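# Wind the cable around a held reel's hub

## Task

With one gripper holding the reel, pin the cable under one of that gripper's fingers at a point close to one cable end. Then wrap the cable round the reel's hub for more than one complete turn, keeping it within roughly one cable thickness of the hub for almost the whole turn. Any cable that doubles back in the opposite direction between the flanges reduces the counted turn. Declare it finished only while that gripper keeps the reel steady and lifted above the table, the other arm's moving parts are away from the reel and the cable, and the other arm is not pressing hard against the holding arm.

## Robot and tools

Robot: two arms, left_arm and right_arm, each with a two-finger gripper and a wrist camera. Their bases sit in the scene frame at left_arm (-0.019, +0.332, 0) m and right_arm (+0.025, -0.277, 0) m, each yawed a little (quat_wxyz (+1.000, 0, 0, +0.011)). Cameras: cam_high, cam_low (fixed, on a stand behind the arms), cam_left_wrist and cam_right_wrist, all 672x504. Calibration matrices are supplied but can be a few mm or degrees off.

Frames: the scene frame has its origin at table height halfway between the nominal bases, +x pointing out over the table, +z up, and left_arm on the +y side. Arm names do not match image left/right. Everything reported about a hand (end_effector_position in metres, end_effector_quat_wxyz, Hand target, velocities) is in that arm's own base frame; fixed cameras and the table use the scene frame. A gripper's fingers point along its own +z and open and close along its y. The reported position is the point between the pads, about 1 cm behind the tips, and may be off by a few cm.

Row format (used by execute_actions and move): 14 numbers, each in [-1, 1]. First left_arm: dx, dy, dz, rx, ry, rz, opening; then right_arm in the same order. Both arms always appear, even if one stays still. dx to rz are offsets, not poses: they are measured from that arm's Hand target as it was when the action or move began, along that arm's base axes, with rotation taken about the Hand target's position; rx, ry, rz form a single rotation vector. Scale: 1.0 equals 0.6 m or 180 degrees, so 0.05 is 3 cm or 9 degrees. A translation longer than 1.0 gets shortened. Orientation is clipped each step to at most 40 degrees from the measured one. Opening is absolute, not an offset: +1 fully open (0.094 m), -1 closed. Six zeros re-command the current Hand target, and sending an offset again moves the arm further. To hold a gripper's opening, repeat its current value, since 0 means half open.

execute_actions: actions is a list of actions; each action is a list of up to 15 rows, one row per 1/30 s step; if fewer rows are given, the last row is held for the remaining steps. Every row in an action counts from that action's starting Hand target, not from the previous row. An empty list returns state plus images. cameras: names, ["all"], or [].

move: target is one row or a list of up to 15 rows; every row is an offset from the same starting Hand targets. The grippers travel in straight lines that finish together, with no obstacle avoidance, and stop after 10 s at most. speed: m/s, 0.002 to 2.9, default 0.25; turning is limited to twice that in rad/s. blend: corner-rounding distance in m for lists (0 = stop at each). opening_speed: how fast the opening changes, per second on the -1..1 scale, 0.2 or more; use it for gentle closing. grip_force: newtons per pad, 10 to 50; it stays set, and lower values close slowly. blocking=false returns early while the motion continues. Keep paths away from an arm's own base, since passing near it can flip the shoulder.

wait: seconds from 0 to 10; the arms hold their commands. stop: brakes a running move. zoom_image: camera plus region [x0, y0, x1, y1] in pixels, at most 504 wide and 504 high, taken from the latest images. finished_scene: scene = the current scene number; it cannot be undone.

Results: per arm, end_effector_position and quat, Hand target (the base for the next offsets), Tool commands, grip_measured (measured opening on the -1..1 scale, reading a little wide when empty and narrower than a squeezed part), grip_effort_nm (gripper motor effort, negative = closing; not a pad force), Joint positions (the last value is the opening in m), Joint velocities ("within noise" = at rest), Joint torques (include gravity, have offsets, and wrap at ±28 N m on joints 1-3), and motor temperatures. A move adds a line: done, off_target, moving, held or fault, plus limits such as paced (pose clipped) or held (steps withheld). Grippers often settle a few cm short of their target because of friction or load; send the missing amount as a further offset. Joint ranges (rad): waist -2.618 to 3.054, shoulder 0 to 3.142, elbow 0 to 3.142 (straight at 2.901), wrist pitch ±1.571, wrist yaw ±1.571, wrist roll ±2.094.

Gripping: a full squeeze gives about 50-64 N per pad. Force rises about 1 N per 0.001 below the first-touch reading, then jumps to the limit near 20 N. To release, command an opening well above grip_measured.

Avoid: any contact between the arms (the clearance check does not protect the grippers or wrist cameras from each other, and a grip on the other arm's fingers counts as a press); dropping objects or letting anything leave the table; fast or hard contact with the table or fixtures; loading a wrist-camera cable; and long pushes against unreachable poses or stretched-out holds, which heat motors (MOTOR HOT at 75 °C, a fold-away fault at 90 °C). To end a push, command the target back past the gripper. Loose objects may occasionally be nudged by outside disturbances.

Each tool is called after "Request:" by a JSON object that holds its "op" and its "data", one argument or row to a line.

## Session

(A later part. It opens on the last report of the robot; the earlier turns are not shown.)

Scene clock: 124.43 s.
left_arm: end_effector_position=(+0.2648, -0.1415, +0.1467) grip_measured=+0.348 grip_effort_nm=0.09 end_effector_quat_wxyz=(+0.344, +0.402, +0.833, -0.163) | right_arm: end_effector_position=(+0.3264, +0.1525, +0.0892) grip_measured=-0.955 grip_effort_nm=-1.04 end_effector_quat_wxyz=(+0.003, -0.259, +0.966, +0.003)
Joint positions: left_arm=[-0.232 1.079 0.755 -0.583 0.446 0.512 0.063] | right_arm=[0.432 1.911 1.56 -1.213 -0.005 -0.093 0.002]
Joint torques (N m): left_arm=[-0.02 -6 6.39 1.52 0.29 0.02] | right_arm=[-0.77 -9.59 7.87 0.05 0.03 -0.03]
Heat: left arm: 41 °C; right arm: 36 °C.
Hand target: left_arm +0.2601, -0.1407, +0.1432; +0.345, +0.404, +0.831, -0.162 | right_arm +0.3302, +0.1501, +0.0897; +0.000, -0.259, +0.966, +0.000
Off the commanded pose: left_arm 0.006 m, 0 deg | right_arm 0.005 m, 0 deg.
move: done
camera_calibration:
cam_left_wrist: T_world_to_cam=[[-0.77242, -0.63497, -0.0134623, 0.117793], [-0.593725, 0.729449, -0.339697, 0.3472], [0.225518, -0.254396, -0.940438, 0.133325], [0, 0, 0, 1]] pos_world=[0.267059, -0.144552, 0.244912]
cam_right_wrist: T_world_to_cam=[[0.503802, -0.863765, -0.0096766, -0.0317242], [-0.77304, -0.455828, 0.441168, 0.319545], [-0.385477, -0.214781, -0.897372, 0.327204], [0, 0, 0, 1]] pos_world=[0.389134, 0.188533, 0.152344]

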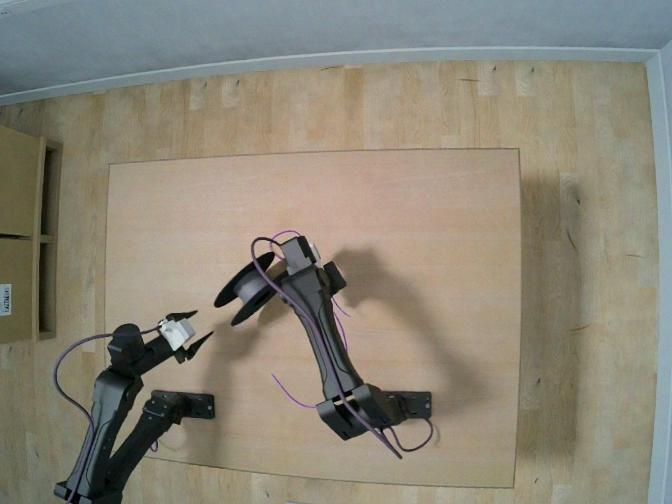

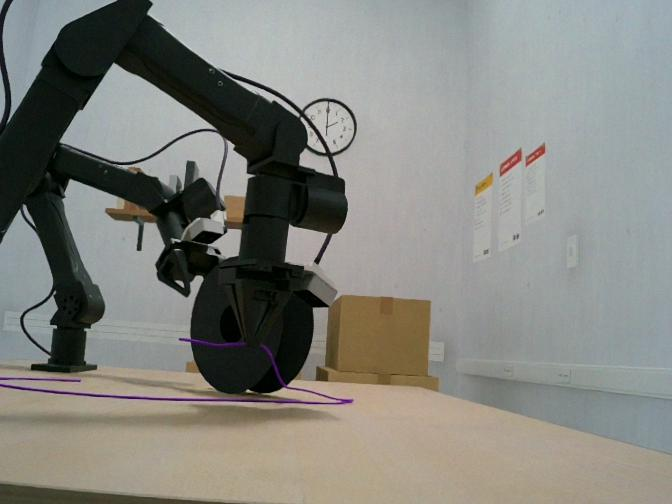

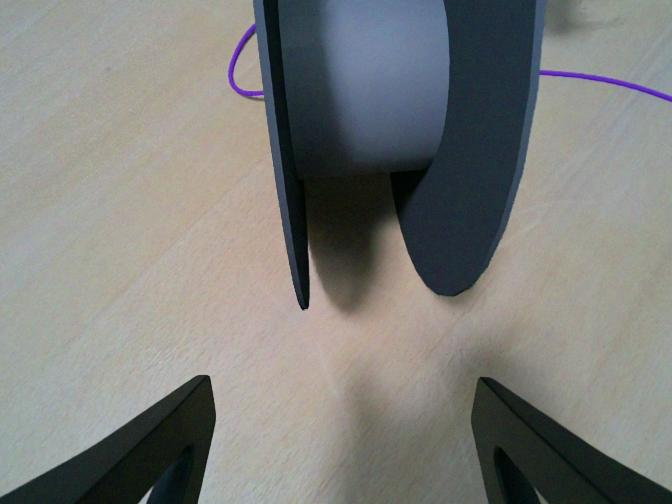

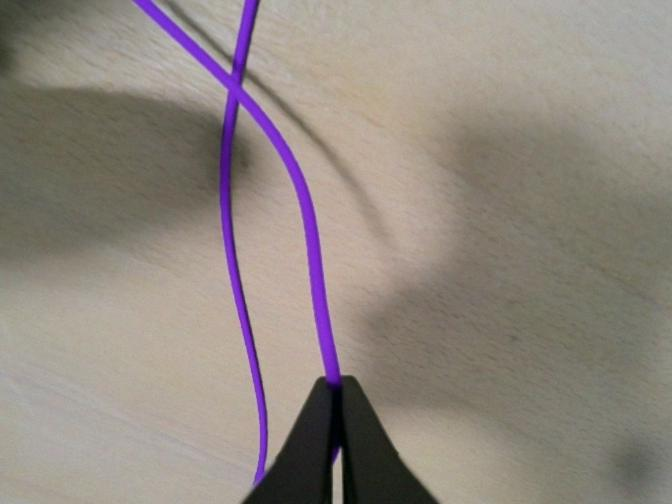

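Request:
{"op": "move", "data": {
  "target": [
    [0,0,0,0,0,0,0.35,0.042,-0.075,-0.125,0,0,0,-1],
    [0,0,0,0,0,0,0.35,0.042,-0.075,-0.125,0,0,0,0],
    [0,0,0,0,0,0,0.35,0.12,-0.027,-0.06,0,0,0,0]
  ],
  "cameras": ["all"],
  "speed": 0.12
}}

Scene clock: 128.13 s.
left_arm: end_effector_position=(+0.2648, -0.1415, +0.1467) grip_measured=+0.348 grip_effort_nm=0.09 end_effector_quat_wxyz=(+0.344, +0.402, +0.833, -0.163) | right_arm: end_effector_position=(+0.4018, +0.1307, +0.0581) grip_measured=-0.002 grip_effort_nm=0.10 end_effector_quat_wxyz=(+0.008, -0.260, +0.966, +0.001)
Joint positions: left_arm=[-0.232 1.079 0.755 -0.583 0.446 0.512 0.063] | right_arm=[0.312 2.165 1.811 -1.2 -0.001 -0.214 0.047]
Joint torques (N m): left_arm=[-0.05 -6 6.34 1.52 0.29 0] | right_arm=[0.61 -11.21 7.87 0.08 0.04 0.1]
Heat: left arm: 41 °C; right arm: 35 °C.
Hand target: left_arm +0.2601, -0.1407, +0.1432; +0.345, +0.404, +0.831, -0.162 | right_arm +0.4022, +0.1338, +0.0537; +0.000, -0.259, +0.966, +0.000
Off the commanded pose: left_arm 0.006 m, 0 deg | right_arm 0.005 m, 1 deg.
move: done
camera_calibration:
cam_left_wrist: T_world_to_cam=[[-0.77242, -0.63497, -0.0134623, 0.117793], [-0.593725, 0.729449, -0.339697, 0.3472], [0.225518, -0.254396, -0.940438, 0.133325], [0, 0, 0, 1]] pos_world=[0.267059, -0.144552, 0.244912]
cam_right_wrist: T_world_to_cam=[[0.504829, -0.863214, -0.00296332, -0.0897914], [-0.777528, -0.456204, 0.432814, 0.383984], [-0.374963, -0.216193, -0.901478, 0.319928], [0, 0, 0, 1]] pos_world=[0.463849, 0.166832, 0.121949]

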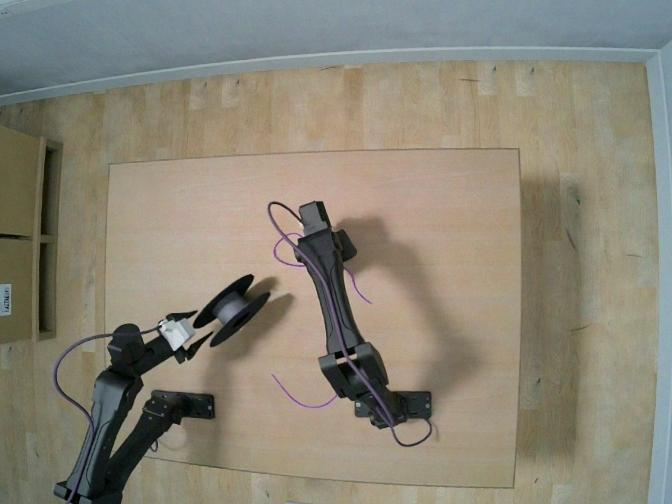

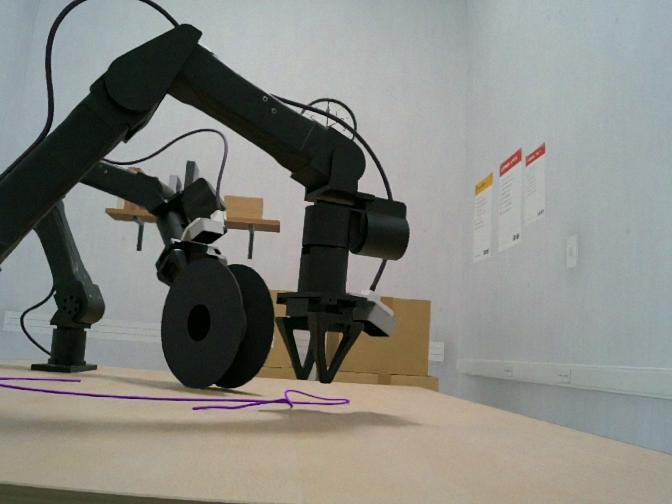

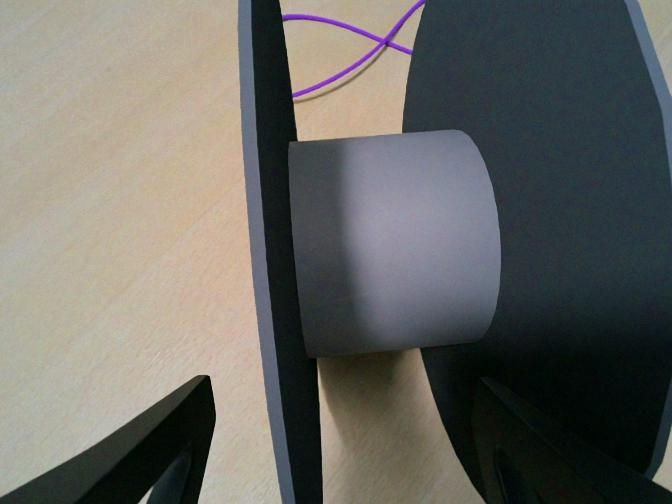

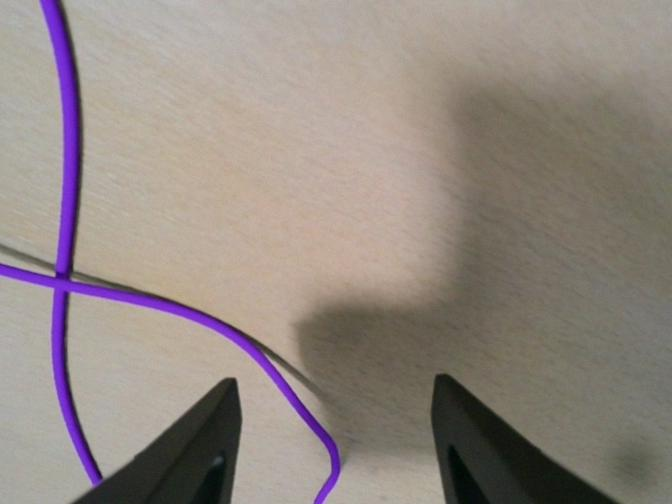

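Request:
{"op": "move", "data": {
  "target": [
    [0,0,0,0,0,0,0.35,-0.056,0.035,0,0,0,0.31,0],
    [0,0,0,0,0,0,0.35,-0.056,0.035,-0.075,0,0,0.31,0]
  ],
  "cameras": ["cam_right_wrist"],
  "speed": 0.12
}}

Scene clock: 134.23 s.
left_arm: end_effector_position=(+0.2648, -0.1415, +0.1467) grip_measured=+0.348 grip_effort_nm=0.09 end_effector_quat_wxyz=(+0.344, +0.402, +0.833, -0.163) | right_arm: end_effector_position=(+0.3651, +0.1493, +0.0230) grip_measured=-0.002 grip_effort_nm=0.10 end_effector_quat_wxyz=(-0.010, -0.675, +0.738, +0.001)
Joint positions: left_arm=[-0.232 1.079 0.755 -0.583 0.446 0.512 0.063] | right_arm=[0.388 2.117 1.593 -1.066 0.004 -1.094 0.047]
Joint torques (N m): left_arm=[-0.03 -6.05 6.37 1.52 0.27 0] | right_arm=[0.59 -11.02 3.28 0.89 -0.05 -0.09]
Heat: left arm: 41 °C; right arm: 35 °C.
Hand target: left_arm +0.2601, -0.1407, +0.1432; +0.345, +0.404, +0.831, -0.162 | right_arm +0.3686, +0.1549, +0.0087; +0.000, -0.681, +0.732, +0.000
Off the commanded pose: left_arm 0.006 m, 0 deg | right_arm 0.016 m, 1 deg.
move: off_target (right_arm)
camera_calibration:
cam_right_wrist: T_world_to_cam=[[0.996115, -0.0857463, -0.0200449, -0.350386], [-0.0670205, -0.885887, 0.459034, 0.18314], [-0.057118, -0.455908, -0.888192, 0.197958], [0, 0, 0, 1]] pos_world=[0.372606, 0.222447, 0.0847342]
Images, in order (width x height): cam_right_wrist 672x504.

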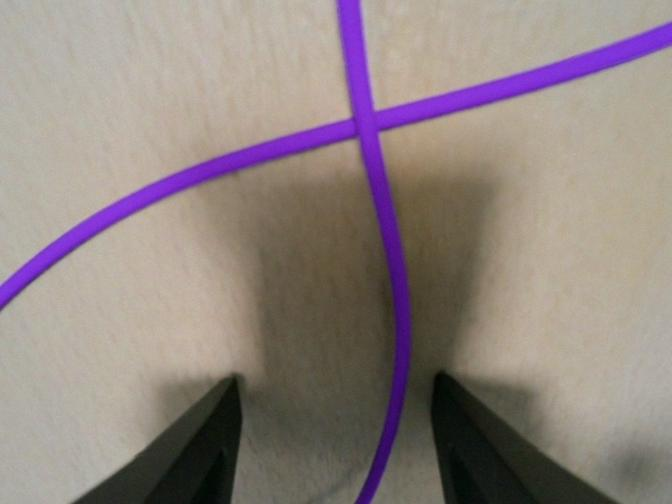

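Request:
{"op": "move", "data": {
  "target": [
    [0,0,0,0,0,0,0.35,0.007,0,-0.016,0,0,0,0],
    [0,0,0,0,0,0,0.35,0.007,0,-0.016,0,0,0,-1],
    [0,0,0,0,0,0,0.35,0.007,0,0.2,0,0,0,-1]
  ],
  "cameras": ["all"],
  "speed": 0.12,
  "opening_speed": 0.8
}}

Scene clock: 139.23 s.
left_arm: end_effector_position=(+0.2648, -0.1415, +0.1467) grip_measured=+0.348 grip_effort_nm=0.09 end_effector_quat_wxyz=(+0.344, +0.402, +0.833, -0.163) | right_arm: end_effector_position=(+0.3740, +0.1521, +0.1177) grip_measured=-0.958 grip_effort_nm=-1.05 end_effector_quat_wxyz=(+0.009, +0.677, -0.736, +0.001)
Joint positions: left_arm=[-0.232 1.079 0.755 -0.583 0.446 0.512 0.063] | right_arm=[0.388 2.117 1.972 -1.443 0.009 -1.099 0.002]
Joint torques (N m): left_arm=[-0.02 -6.05 6.34 1.52 0.29 0] | right_arm=[0.28 -14.28 7.68 -0.04 -0.09 -0.1]
Heat: left arm: 41 °C; right arm: 35 °C.
Hand target: left_arm +0.2601, -0.1407, +0.1432; +0.345, +0.404, +0.831, -0.162 | right_arm +0.3728, +0.1550, +0.1288; +0.000, +0.681, -0.732, +0.000
Off the commanded pose: left_arm 0.006 m, 0 deg | right_arm 0.011 m, 1 deg.
move: off_target (right_arm); target 2's new opening was sent with right_arm's hand 0.024 m and 2 deg from that target
camera_calibration:
cam_left_wrist: T_world_to_cam=[[-0.77242, -0.63497, -0.0134623, 0.117793], [-0.593725, 0.729449, -0.339697, 0.3472], [0.225518, -0.254396, -0.940438, 0.133325], [0, 0, 0, 1]] pos_world=[0.267059, -0.144552, 0.244912]
cam_right_wrist: T_world_to_cam=[[0.996564, -0.0811578, -0.0165173, -0.358435], [-0.0644031, -0.884766, 0.461565, 0.141364], [-0.0520735, -0.458915, -0.886953, 0.282318], [0, 0, 0, 1]] pos_world=[0.381009, 0.225544, 0.179234]

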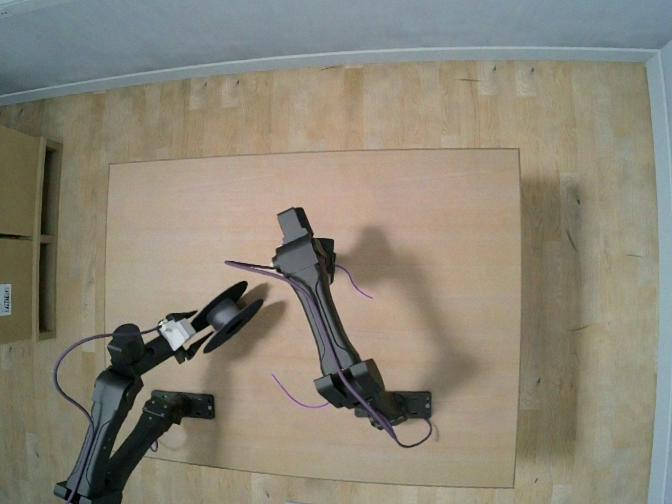

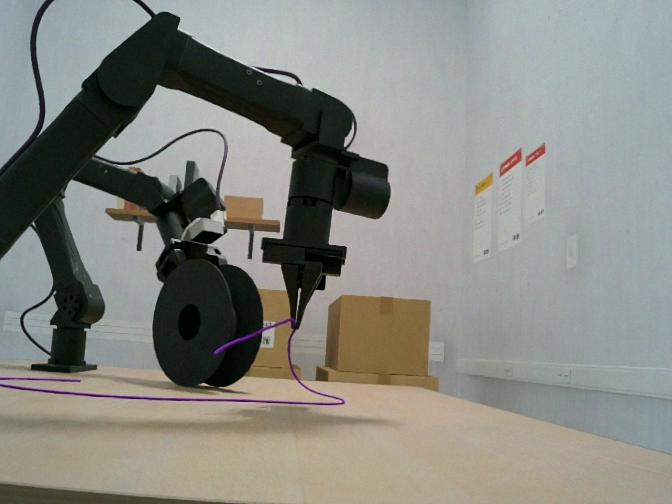

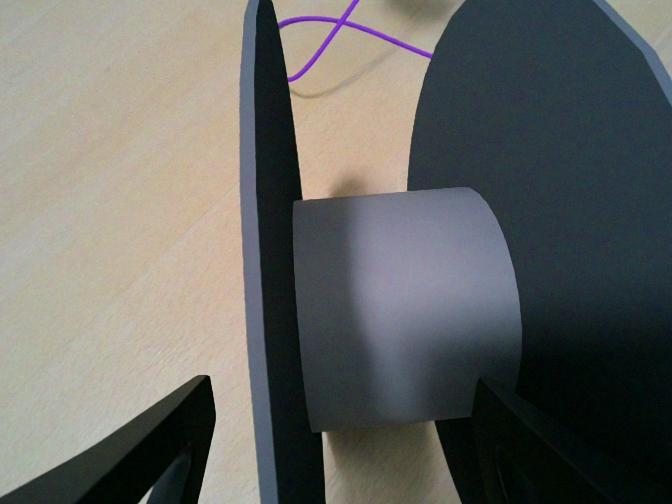

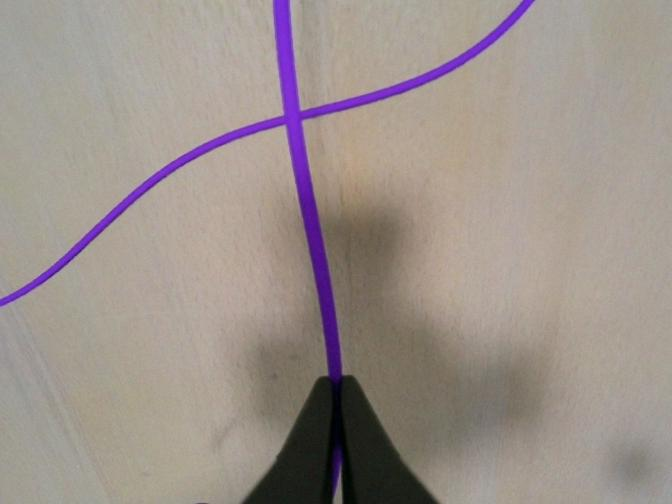

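Request:
{"op": "move", "data": {
  "target": [
    [-0.003,0.023,0.0,0,0,0.022,0.35,0.012,0.075,0.352,0.242,-0.036,-0.22,-1],
    [-0.003,0.023,0.0,0,0,0.022,0.35,-0.038,0.275,0.36,0.484,-0.0725,-0.4415,-1]
  ],
  "cameras": ["all"],
  "speed": 0.2,
  "blend": [0.04,0]
}}

Scene clock: 146.70 s.
left_arm: end_effector_position=(+0.2635, -0.1313, +0.1491) grip_measured=+0.348 grip_effort_nm=0.09 end_effector_quat_wxyz=(+0.355, +0.382, +0.840, -0.152) | right_arm: end_effector_position=(+0.3510, +0.3194, +0.3475) grip_measured=-0.958 grip_effort_nm=-1.05 end_effector_quat_wxyz=(+0.499, +0.072, +0.767, +0.397)
Joint positions: left_arm=[-0.208 1.03 0.73 -0.581 0.429 0.489 0.063] | right_arm=[0.828 1.419 1.239 -0.013 0.244 0.813 0.002]
Joint torques (N m): left_arm=[0.81 -5.49 6.32 1.46 0.2 -0.06] | right_arm=[0.46 -7.64 6.19 2.45 0.16 0.06]
Heat: left arm: 41 °C; right arm: 35 °C.
Hand target: left_arm +0.2583, -0.1268, +0.1431; +0.351, +0.375, +0.845, -0.150 | right_arm +0.3500, +0.3200, +0.3447; +0.499, +0.074, +0.766, +0.398
Off the commanded pose: left_arm 0.009 m, 1 deg | right_arm 0.003 m, 0 deg.
move: done
camera_calibration:
cam_left_wrist: T_world_to_cam=[[-0.738732, -0.673618, -0.0226658, 0.110611], [-0.624911, 0.697141, -0.351398, 0.345484], [0.25251, -0.245425, -0.935952, 0.131834], [0, 0, 0, 1]] pos_world=[0.26432, -0.133986, 0.2473]
cam_right_wrist: T_world_to_cam=[[0.292778, -0.672867, -0.67936, 0.34823], [-0.806612, 0.20774, -0.553373, 0.44608], [0.513477, 0.709995, -0.481921, -0.150934], [0, 0, 0, 1]] pos_world=[0.33536, 0.248807, 0.410684]

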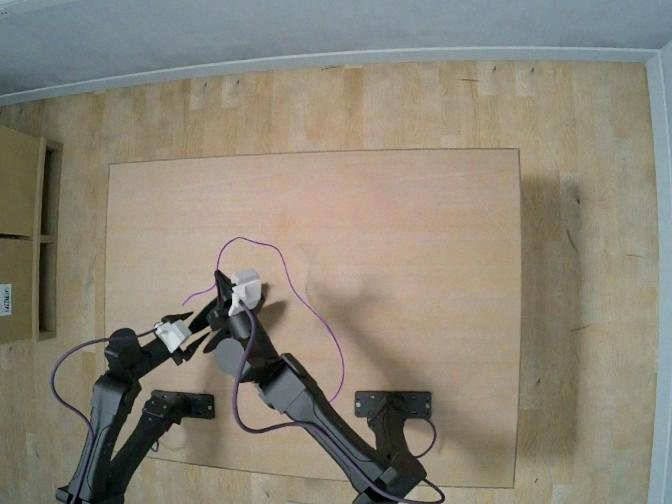

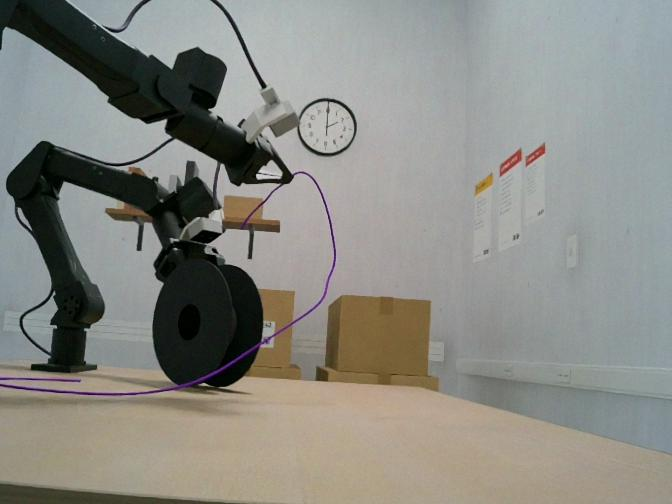

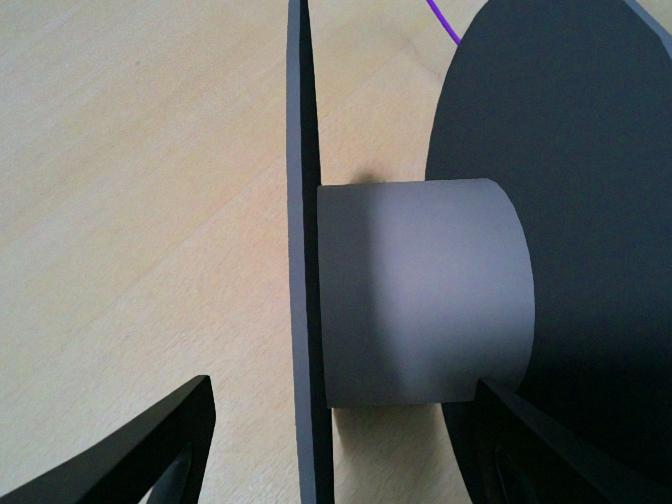

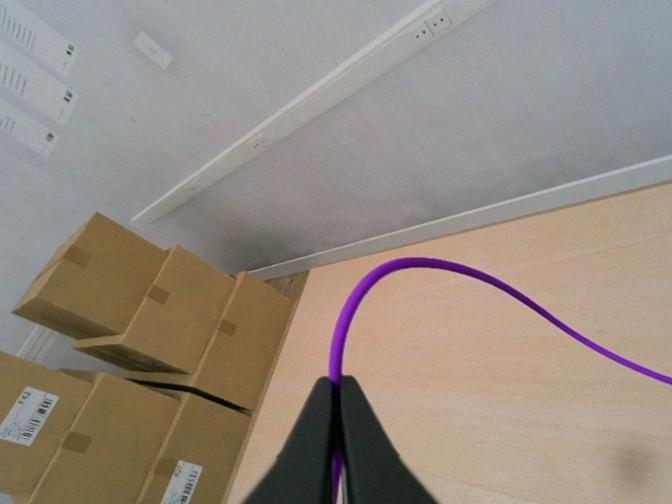

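Request:
{"op": "move", "data": {
  "target": [0,0,0,0,0,0,0.35,-0.052,0.046,-0.072,0,0,0,-1],
  "cameras": ["cam_left_wrist","cam_high","cam_low"],
  "speed": 0.1
}}

Scene clock: 148.57 s.
left_arm: end_effector_position=(+0.2635, -0.1313, +0.1491) grip_measured=+0.348 grip_effort_nm=0.09 end_effector_quat_wxyz=(+0.355, +0.382, +0.840, -0.152) | right_arm: end_effector_position=(+0.3185, +0.3457, +0.3098) grip_measured=-0.958 grip_effort_nm=-1.05 end_effector_quat_wxyz=(+0.501, +0.072, +0.763, +0.402)
Joint positions: left_arm=[-0.208 1.03 0.73 -0.581 0.429 0.489 0.063] | right_arm=[0.967 1.422 1.082 0.15 0.379 0.841 0.002]
Joint torques (N m): left_arm=[0.76 -5.45 6.35 1.45 0.21 -0.08] | right_arm=[0.42 -6.42 6.19 2.45 0.17 0.07]
Heat: left arm: 41 °C; right arm: 35 °C.
Hand target: left_arm +0.2583, -0.1268, +0.1431; +0.351, +0.375, +0.845, -0.150 | right_arm +0.3188, +0.3475, +0.3015; +0.500, +0.074, +0.766, +0.398
Off the commanded pose: left_arm 0.009 m, 1 deg | right_arm 0.009 m, 1 deg.
move: done
camera_calibration:
cam_left_wrist: T_world_to_cam=[[-0.738732, -0.673618, -0.0226658, 0.110611], [-0.624911, 0.697141, -0.351398, 0.345484], [0.25251, -0.245425, -0.935952, 0.131834], [0, 0, 0, 1]] pos_world=[0.26432, -0.133986, 0.2473]
Images, in order (width x height): cam_high 672x504, cam_low 672x504, cam_left_wrist 672x504.

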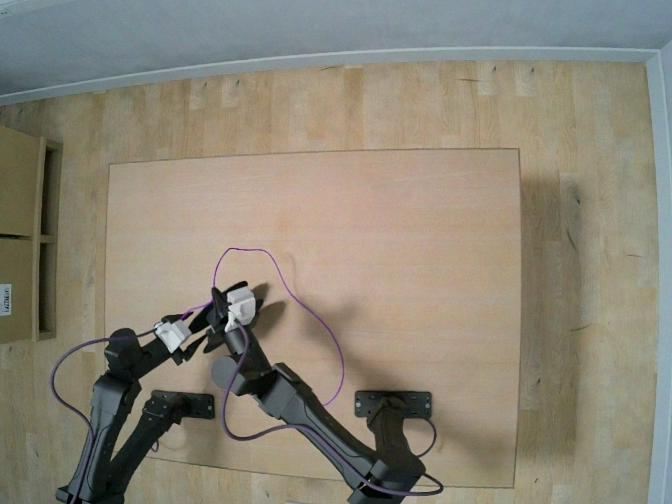

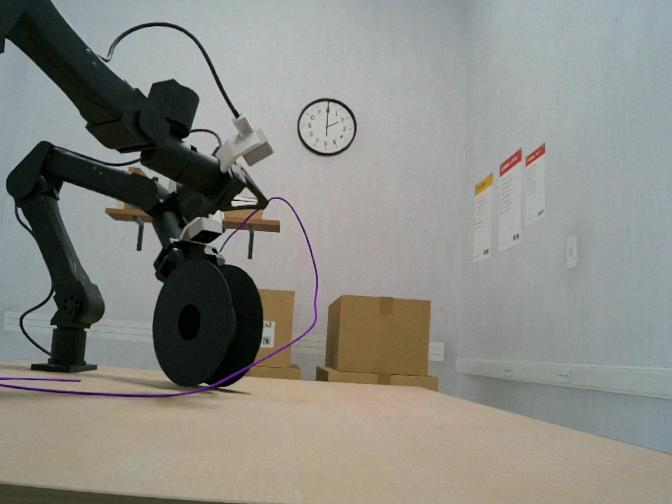

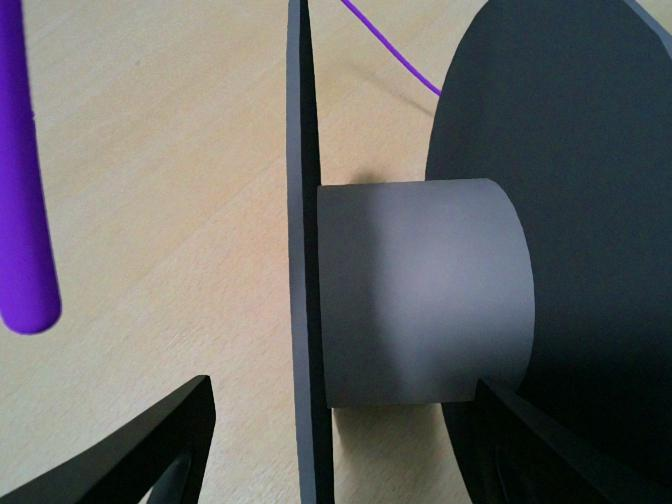

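Request:
{"op": "move", "data": {
  "target": [0,0,0,0,0,0,0.35,0.012,-0.042,-0.04,-0.0244,0.0256,0.0354,-1],
  "cameras": ["cam_left_wrist","cam_high","cam_low"],
  "speed": 0.1
}}

Scene clock: 151.10 s.
left_arm: end_effector_position=(+0.2635, -0.1313, +0.1491) grip_measured=+0.348 grip_effort_nm=0.09 end_effector_quat_wxyz=(+0.355, +0.382, +0.840, -0.152) | right_arm: end_effector_position=(+0.3288, +0.3289, +0.2754) grip_measured=-0.958 grip_effort_nm=-1.04 end_effector_quat_wxyz=(+0.445, +0.032, +0.803, +0.395)
Joint positions: left_arm=[-0.208 1.03 0.73 -0.581 0.429 0.489 0.063] | right_arm=[0.84 1.404 1.043 0.063 0.146 0.81 0.002]
Joint torques (N m): left_arm=[0.76 -5.53 6.34 1.44 0.21 -0.08] | right_arm=[-0.55 -9.68 6.3 2.12 0.03 -0.11]
Heat: left arm: 41 °C; right arm: 35 °C.
Hand target: left_arm +0.2583, -0.1268, +0.1431; +0.351, +0.375, +0.845, -0.150 | right_arm +0.3261, +0.3223, +0.2775; +0.448, +0.029, +0.803, +0.392
Off the commanded pose: left_arm 0.009 m, 1 deg | right_arm 0.007 m, 1 deg.
move: done
camera_calibration:
cam_left_wrist: T_world_to_cam=[[-0.738732, -0.673618, -0.0226658, 0.110611], [-0.624911, 0.697141, -0.351398, 0.345484], [0.25251, -0.245425, -0.935952, 0.131834], [0, 0, 0, 1]] pos_world=[0.26432, -0.133986, 0.2473]
Images, in order (width x height): cam_high 672x504, cam_low 672x504, cam_left_wrist 672x504.

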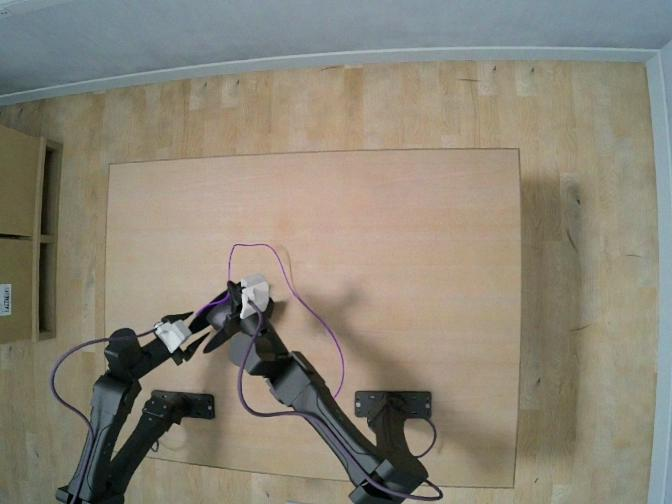

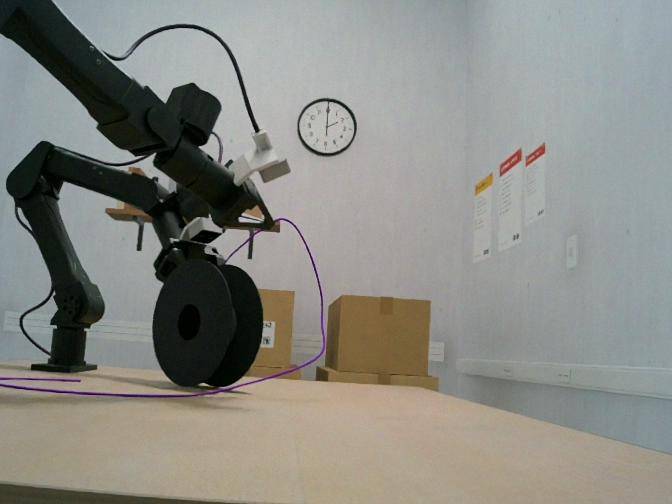

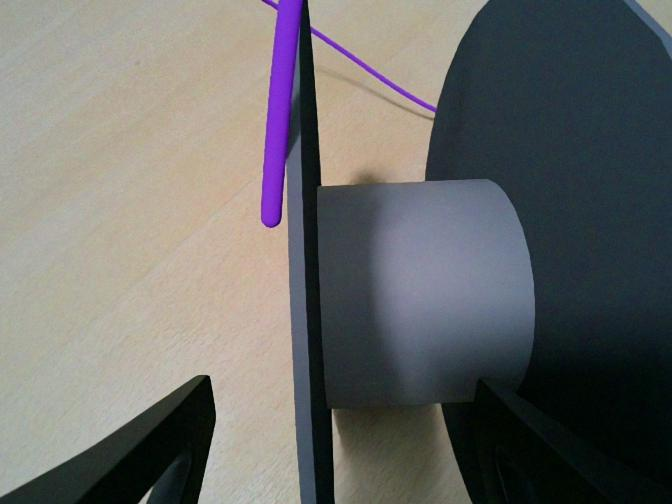

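Request:
{"op": "move", "data": {
  "target": [
    [0,0,0,0,0,0,0.35,-0.035,-0.033,0,0,0,0,-1],
    [0,0,0,0,0,0,0.35,-0.06,-0.007,-0.03,0,0,0,-1]
  ],
  "cameras": ["cam_left_wrist","cam_high","cam_low"],
  "speed": 0.1
}}

Scene clock: 153.57 s.
left_arm: end_effector_position=(+0.2635, -0.1313, +0.1491) grip_measured=+0.348 grip_effort_nm=0.09 end_effector_quat_wxyz=(+0.355, +0.382, +0.840, -0.152) | right_arm: end_effector_position=(+0.2908, +0.3184, +0.2612) grip_measured=-0.958 grip_effort_nm=-1.04 end_effector_quat_wxyz=(+0.446, +0.025, +0.805, +0.391)
Joint positions: left_arm=[-0.208 1.03 0.73 -0.581 0.429 0.489 0.063] | right_arm=[0.92 1.283 0.9 0.075 0.221 0.821 0.002]
Joint torques (N m): left_arm=[0.81 -5.52 6.37 1.45 0.21 -0.06] | right_arm=[0.49 -6.12 6.32 2.37 0.17 0.06]
Heat: left arm: 41 °C; right arm: 35 °C.
Hand target: left_arm +0.2583, -0.1268, +0.1431; +0.351, +0.375, +0.845, -0.150 | right_arm +0.2900, +0.3182, +0.2595; +0.448, +0.029, +0.803, +0.392
Off the commanded pose: left_arm 0.009 m, 1 deg | right_arm 0.002 m, 0 deg.
move: done
camera_calibration:
cam_left_wrist: T_world_to_cam=[[-0.738732, -0.673618, -0.0226658, 0.110611], [-0.624911, 0.697141, -0.351398, 0.345484], [0.25251, -0.245425, -0.935952, 0.131834], [0, 0, 0, 1]] pos_world=[0.26432, -0.133986, 0.2473]
Images, in order (width x height): cam_high 672x504, cam_low 672x504, cam_left_wrist 672x504.

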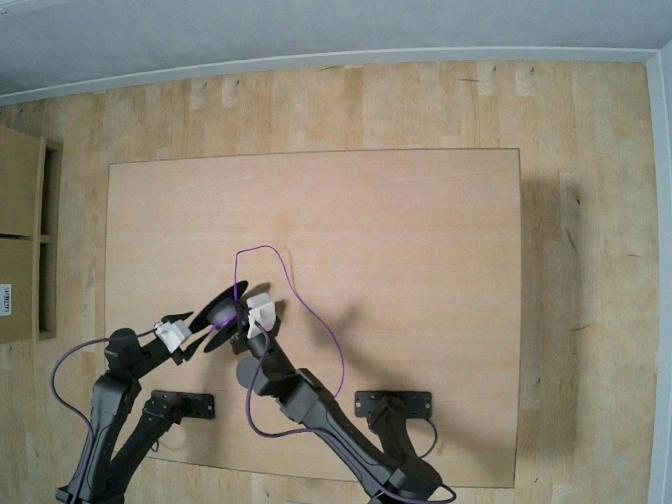

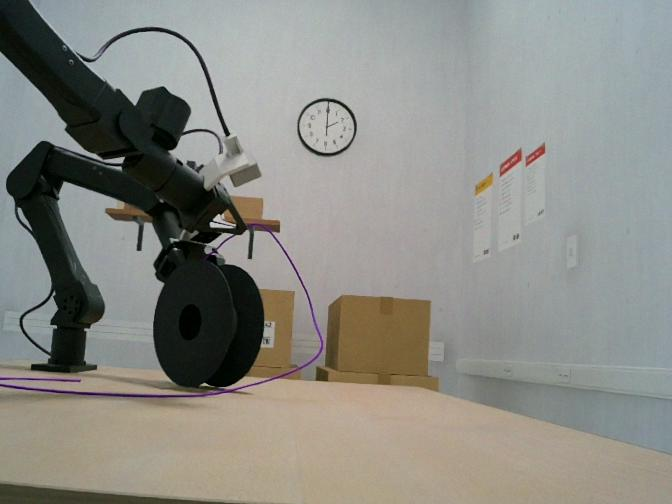

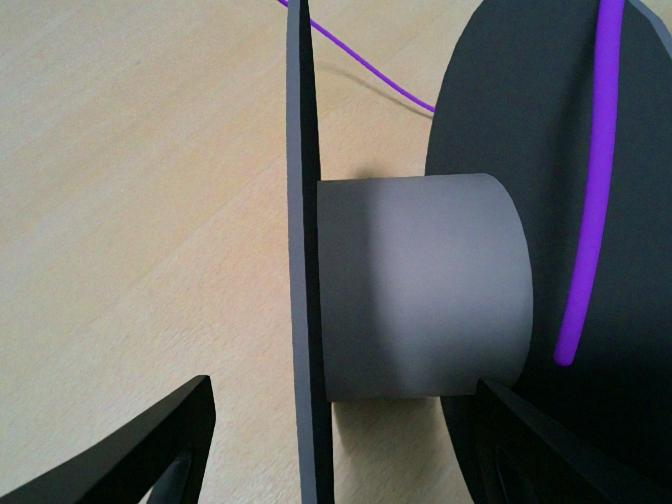

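Request:
{"op": "move", "data": {
  "target": [0,0,0,0,0,0,0.35,0.034,0.032,0,0,0,0,-1],
  "cameras": ["cam_left_wrist"],
  "speed": 0.1
}}

Scene clock: 155.03 s.
left_arm: end_effector_position=(+0.2635, -0.1313, +0.1491) grip_measured=+0.348 grip_effort_nm=0.09 end_effector_quat_wxyz=(+0.355, +0.382, +0.840, -0.152) | right_arm: end_effector_position=(+0.3037, +0.3346, +0.2487) grip_measured=-0.958 grip_effort_nm=-1.05 end_effector_quat_wxyz=(+0.440, +0.024, +0.811, +0.385)
Joint positions: left_arm=[-0.208 1.03 0.73 -0.581 0.429 0.489 0.063] | right_arm=[0.917 1.379 0.944 0.105 0.217 0.821 0.002]
Joint torques (N m): left_arm=[0.81 -5.53 6.41 1.44 0.21 -0.06] | right_arm=[-0.79 -5.83 9.51 2.39 0.04 0.02]
Heat: left arm: 41 °C; right arm: 35 °C.
Hand target: left_arm +0.2583, -0.1268, +0.1431; +0.351, +0.375, +0.845, -0.150 | right_arm +0.3104, +0.3373, +0.2593; +0.448, +0.029, +0.803, +0.392
Off the commanded pose: left_arm 0.009 m, 1 deg | right_arm 0.013 m, 2 deg.
move: off_target (right_arm)
camera_calibration:
cam_left_wrist: T_world_to_cam=[[-0.738732, -0.673618, -0.0226658, 0.110611], [-0.624911, 0.697141, -0.351398, 0.345484], [0.25251, -0.245425, -0.935952, 0.131834], [0, 0, 0, 1]] pos_world=[0.26432, -0.133986, 0.2473]
Images, in order (width x height): cam_left_wrist 672x504.

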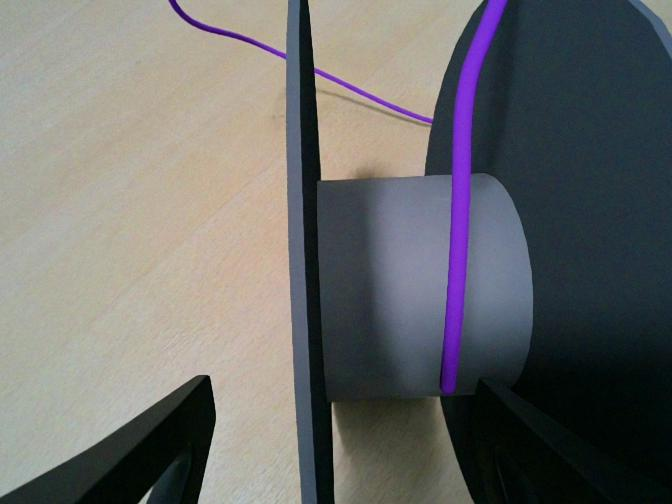

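Request:
{"op": "move", "data": {
  "target": [0,0,0,0,0,0,0.35,-0.002,0.023,-0.022,0,0,0,-1],
  "cameras": ["cam_left_wrist","cam_low"],
  "speed": 0.1
}}

Scene clock: 156.47 s.
left_arm: end_effector_position=(+0.2635, -0.1313, +0.1491) grip_measured=+0.348 grip_effort_nm=0.09 end_effector_quat_wxyz=(+0.355, +0.382, +0.840, -0.152) | right_arm: end_effector_position=(+0.3075, +0.3458, +0.2393) grip_measured=-0.958 grip_effort_nm=-1.04 end_effector_quat_wxyz=(+0.443, +0.025, +0.809, +0.385)
Joint positions: left_arm=[-0.208 1.03 0.73 -0.581 0.429 0.489 0.063] | right_arm=[0.933 1.433 0.944 0.163 0.235 0.826 0.002]
Joint torques (N m): left_arm=[0.8 -5.6 6.37 1.45 0.2 -0.06] | right_arm=[0.61 -6.37 8.72 2.38 0.16 0.09]
Heat: left arm: 41 °C; right arm: 35 °C.
Hand target: left_arm +0.2583, -0.1268, +0.1431; +0.351, +0.375, +0.845, -0.150 | right_arm +0.3093, +0.3510, +0.2463; +0.448, +0.029, +0.803, +0.392
Off the commanded pose: left_arm 0.009 m, 1 deg | right_arm 0.009 m, 1 deg.
move: done
camera_calibration:
cam_left_wrist: T_world_to_cam=[[-0.738732, -0.673618, -0.0226658, 0.110611], [-0.624911, 0.697141, -0.351398, 0.345484], [0.25251, -0.245425, -0.935952, 0.131834], [0, 0, 0, 1]] pos_world=[0.26432, -0.133986, 0.2473]
Images, in order (width x height): cam_low 672x504, cam_left_wrist 672x504.

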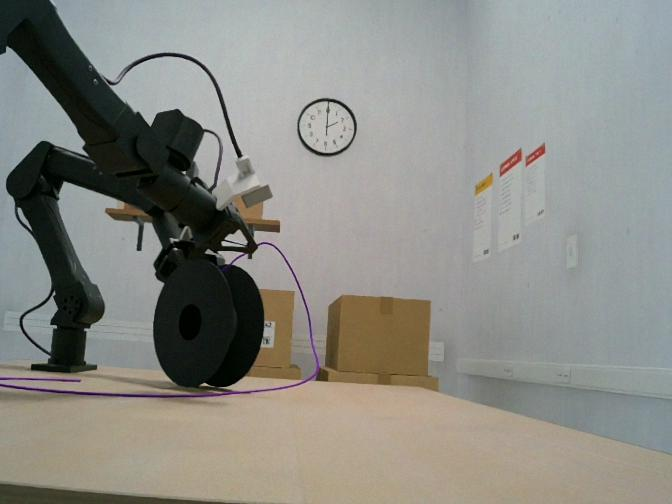

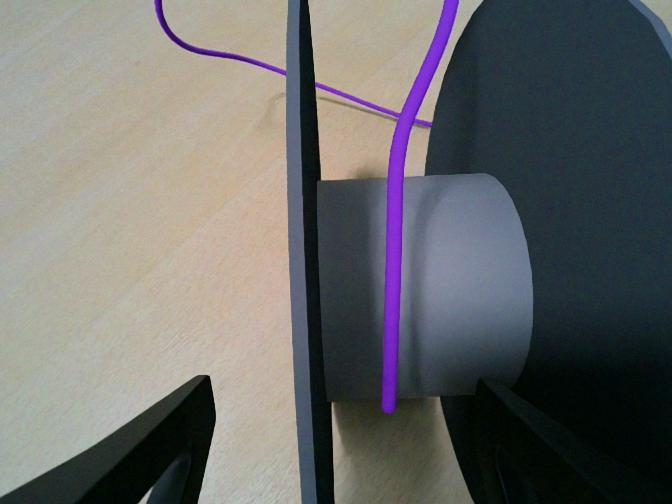

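Request:
{"op": "move", "data": {
  "target": [0.008,0.007,0.0,0,0,0,0.35,-0.004,0.007,-0.016,0,0,0,-1],
  "cameras": ["cam_left_wrist","cam_low"],
  "speed": 0.08
}}

Scene clock: 157.90 s.
left_arm: end_effector_position=(+0.2672, -0.1236, +0.1491) grip_measured=+0.348 grip_effort_nm=0.10 end_effector_quat_wxyz=(+0.358, +0.373, +0.844, -0.145) | right_arm: end_effector_position=(+0.3073, +0.3524, +0.2408) grip_measured=-0.958 grip_effort_nm=-1.05 end_effector_quat_wxyz=(+0.448, +0.027, +0.803, +0.393)
Joint positions: left_arm=[-0.179 1.03 0.73 -0.581 0.429 0.497 0.063] | right_arm=[0.947 1.451 0.944 0.203 0.249 0.831 0.002]
Joint torques (N m): left_arm=[0.73 -3.56 7.31 1.44 0.4 0.07] | right_arm=[0.7 -6.45 6.82 2.4 0.18 0.08]
Heat: left arm: 41 °C; right arm: 35 °C.
Hand target: left_arm +0.2631, -0.1226, +0.1431; +0.351, +0.375, +0.845, -0.150 | right_arm +0.3069, +0.3553, +0.2365; +0.448, +0.029, +0.803, +0.392
Off the commanded pose: left_arm 0.007 m, 1 deg | right_arm 0.005 m, 0 deg.
move: done
camera_calibration:
cam_left_wrist: T_world_to_cam=[[-0.722623, -0.69066, -0.0283646, 0.113021], [-0.639633, 0.683666, -0.351385, 0.344689], [0.262079, -0.235776, -0.935801, 0.131409], [0, 0, 0, 1]] pos_world=[0.267706, -0.12661, 0.247297]
Images, in order (width x height): cam_low 672x504, cam_left_wrist 672x504.

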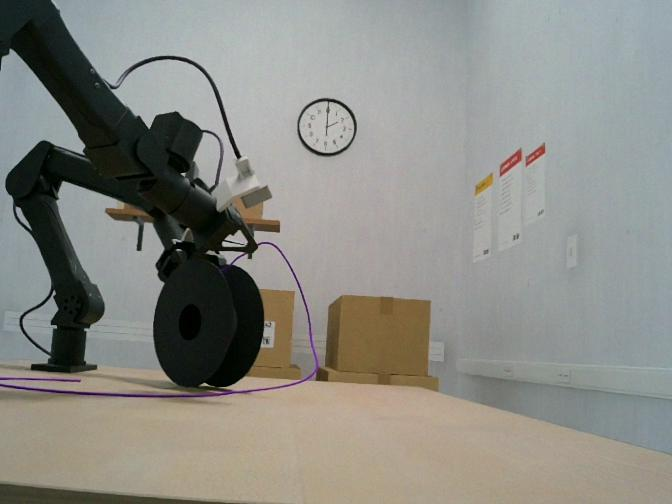

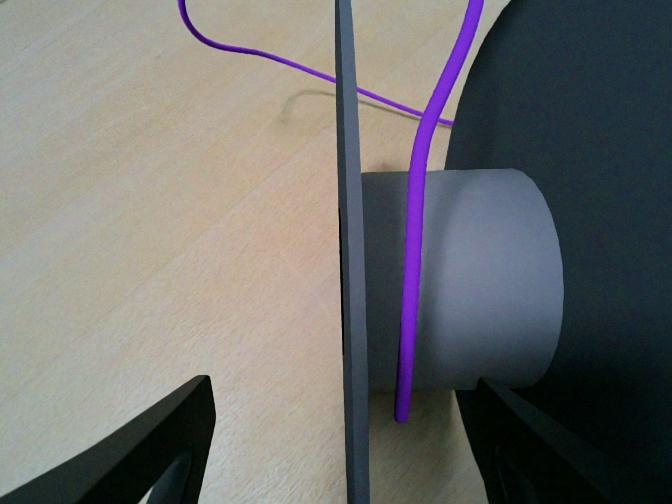

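Request:
{"op": "move", "data": {
  "target": [
    [0,0,0,0,0,0,0.35,-0.008,0.009,-0.013,0,0,0,-1],
    [0,0,0,0,0,0,-0.6,-0.008,0.009,-0.013,0,0,0,-1]
  ],
  "cameras": ["cam_left_wrist","cam_low"],
  "speed": 0.08,
  "opening_speed": 0.4
}}

Scene clock: 161.90 s.
left_arm: end_effector_position=(+0.2672, -0.1236, +0.1491) grip_measured=-0.598 grip_effort_nm=-0.14 end_effector_quat_wxyz=(+0.358, +0.373, +0.844, -0.145) | right_arm: end_effector_position=(+0.3033, +0.3590, +0.2375) grip_measured=-0.958 grip_effort_nm=-1.05 end_effector_quat_wxyz=(+0.450, +0.028, +0.800, +0.396)
Joint positions: left_arm=[-0.179 1.03 0.73 -0.581 0.429 0.497 0.019] | right_arm=[0.97 1.467 0.935 0.235 0.272 0.838 0.002]
Joint torques (N m): left_arm=[0.77 -3.54 7.34 1.44 0.4 0.09] | right_arm=[0.65 -6.57 6.05 2.4 0.18 0.07]
Heat: left arm: 41 °C; right arm: 35 °C.
Hand target: left_arm +0.2631, -0.1226, +0.1431; +0.351, +0.375, +0.845, -0.150 | right_arm +0.3021, +0.3606, +0.2289; +0.448, +0.029, +0.803, +0.392
Off the commanded pose: left_arm 0.007 m, 1 deg | right_arm 0.009 m, 1 deg.
move: done
camera_calibration:
cam_left_wrist: T_world_to_cam=[[-0.722855, -0.690405, -0.0286492, 0.113185], [-0.639329, 0.683959, -0.351368, 0.344641], [0.262181, -0.235672, -0.935799, 0.131394], [0, 0, 0, 1]] pos_world=[0.267706, -0.12661, 0.247297]
Images, in order (width x height): cam_low 672x504, cam_left_wrist 672x504.

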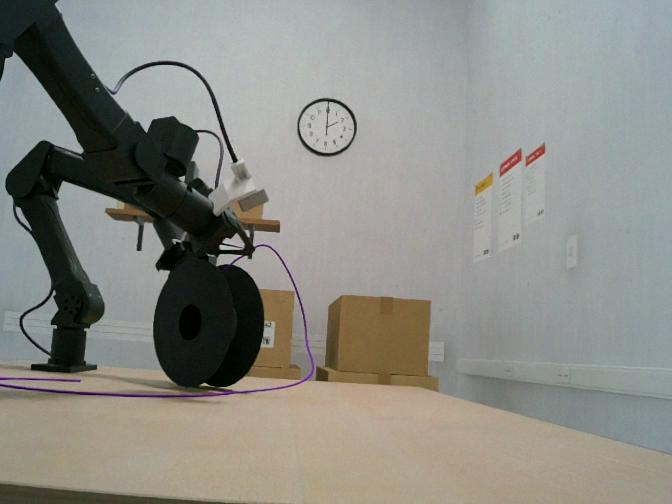

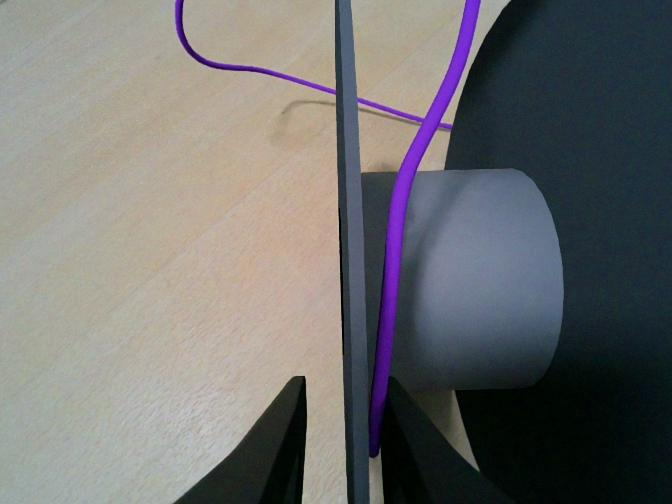

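Request:
{"op": "move", "data": {
  "target": [0,0,0,0,0,0,-1,0,0,0,0,0,0,-1],
  "cameras": ["cam_left_wrist","cam_low"],
  "opening_speed": 0.4
}}

Request:
{"op": "zoom_image", "data": {
  "camera": "cam_left_wrist",
  "region": [260, 300, 480, 504]
}}

Scene clock: 163.97 s.
left_arm: end_effector_position=(+0.2670, -0.1239, +0.1492) grip_measured=-0.895 grip_effort_nm=-1.04 end_effector_quat_wxyz=(+0.358, +0.374, +0.843, -0.146) | right_arm: end_effector_position=(+0.3033, +0.3590, +0.2375) grip_measured=-0.958 grip_effort_nm=-1.04 end_effector_quat_wxyz=(+0.450, +0.028, +0.800, +0.396)
Joint positions: left_arm=[-0.179 1.03 0.73 -0.581 0.431 0.498 0.005] | right_arm=[0.97 1.467 0.935 0.235 0.272 0.838 0.002]
Joint torques (N m): left_arm=[0.75 -3.62 7.39 1.44 0.37 0.09] | right_arm=[0.64 -6.53 6 2.41 0.17 0.07]
Heat: left arm: 41 °C; right arm: 35 °C.
Hand target: left_arm +0.2631, -0.1226, +0.1431; +0.351, +0.375, +0.845, -0.150 | right_arm +0.3021, +0.3606, +0.2289; +0.448, +0.029, +0.803, +0.392
Off the commanded pose: left_arm 0.007 m, 1 deg | right_arm 0.009 m, 1 deg.
move: done
camera_calibration:
cam_left_wrist: T_world_to_cam=[[-0.724203, -0.689006, -0.0282945, 0.113358], [-0.637876, 0.684922, -0.352132, 0.344605], [0.262, -0.236967, -0.935523, 0.131309], [0, 0, 0, 1]] pos_world=[0.267506, -0.126808, 0.247397]
Images, in order (width x height): cam_low 672x504, cam_left_wrist 672x504.

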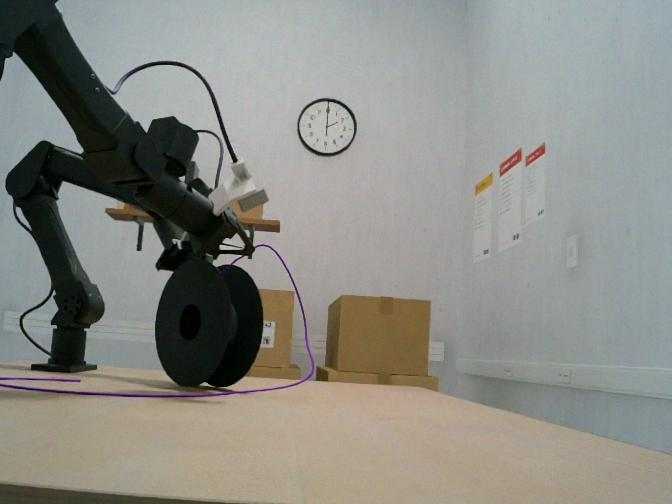

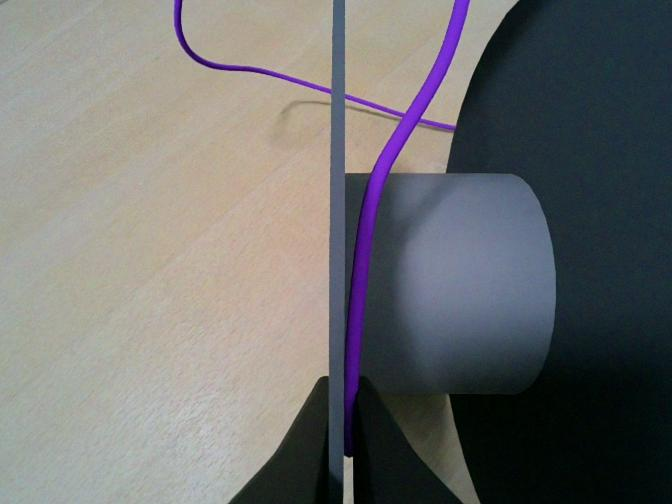

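Scaled by 2.291 from the camera's 672x504 image, which has a finer 960x720 frame.

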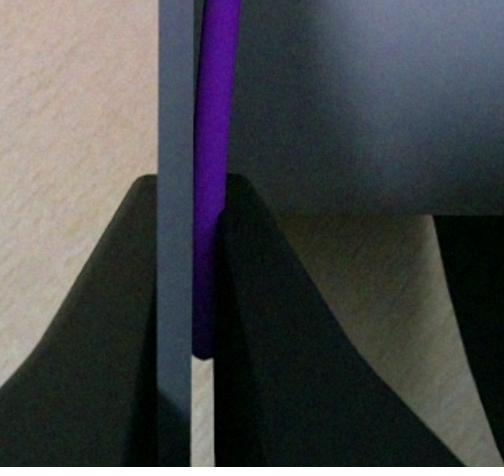

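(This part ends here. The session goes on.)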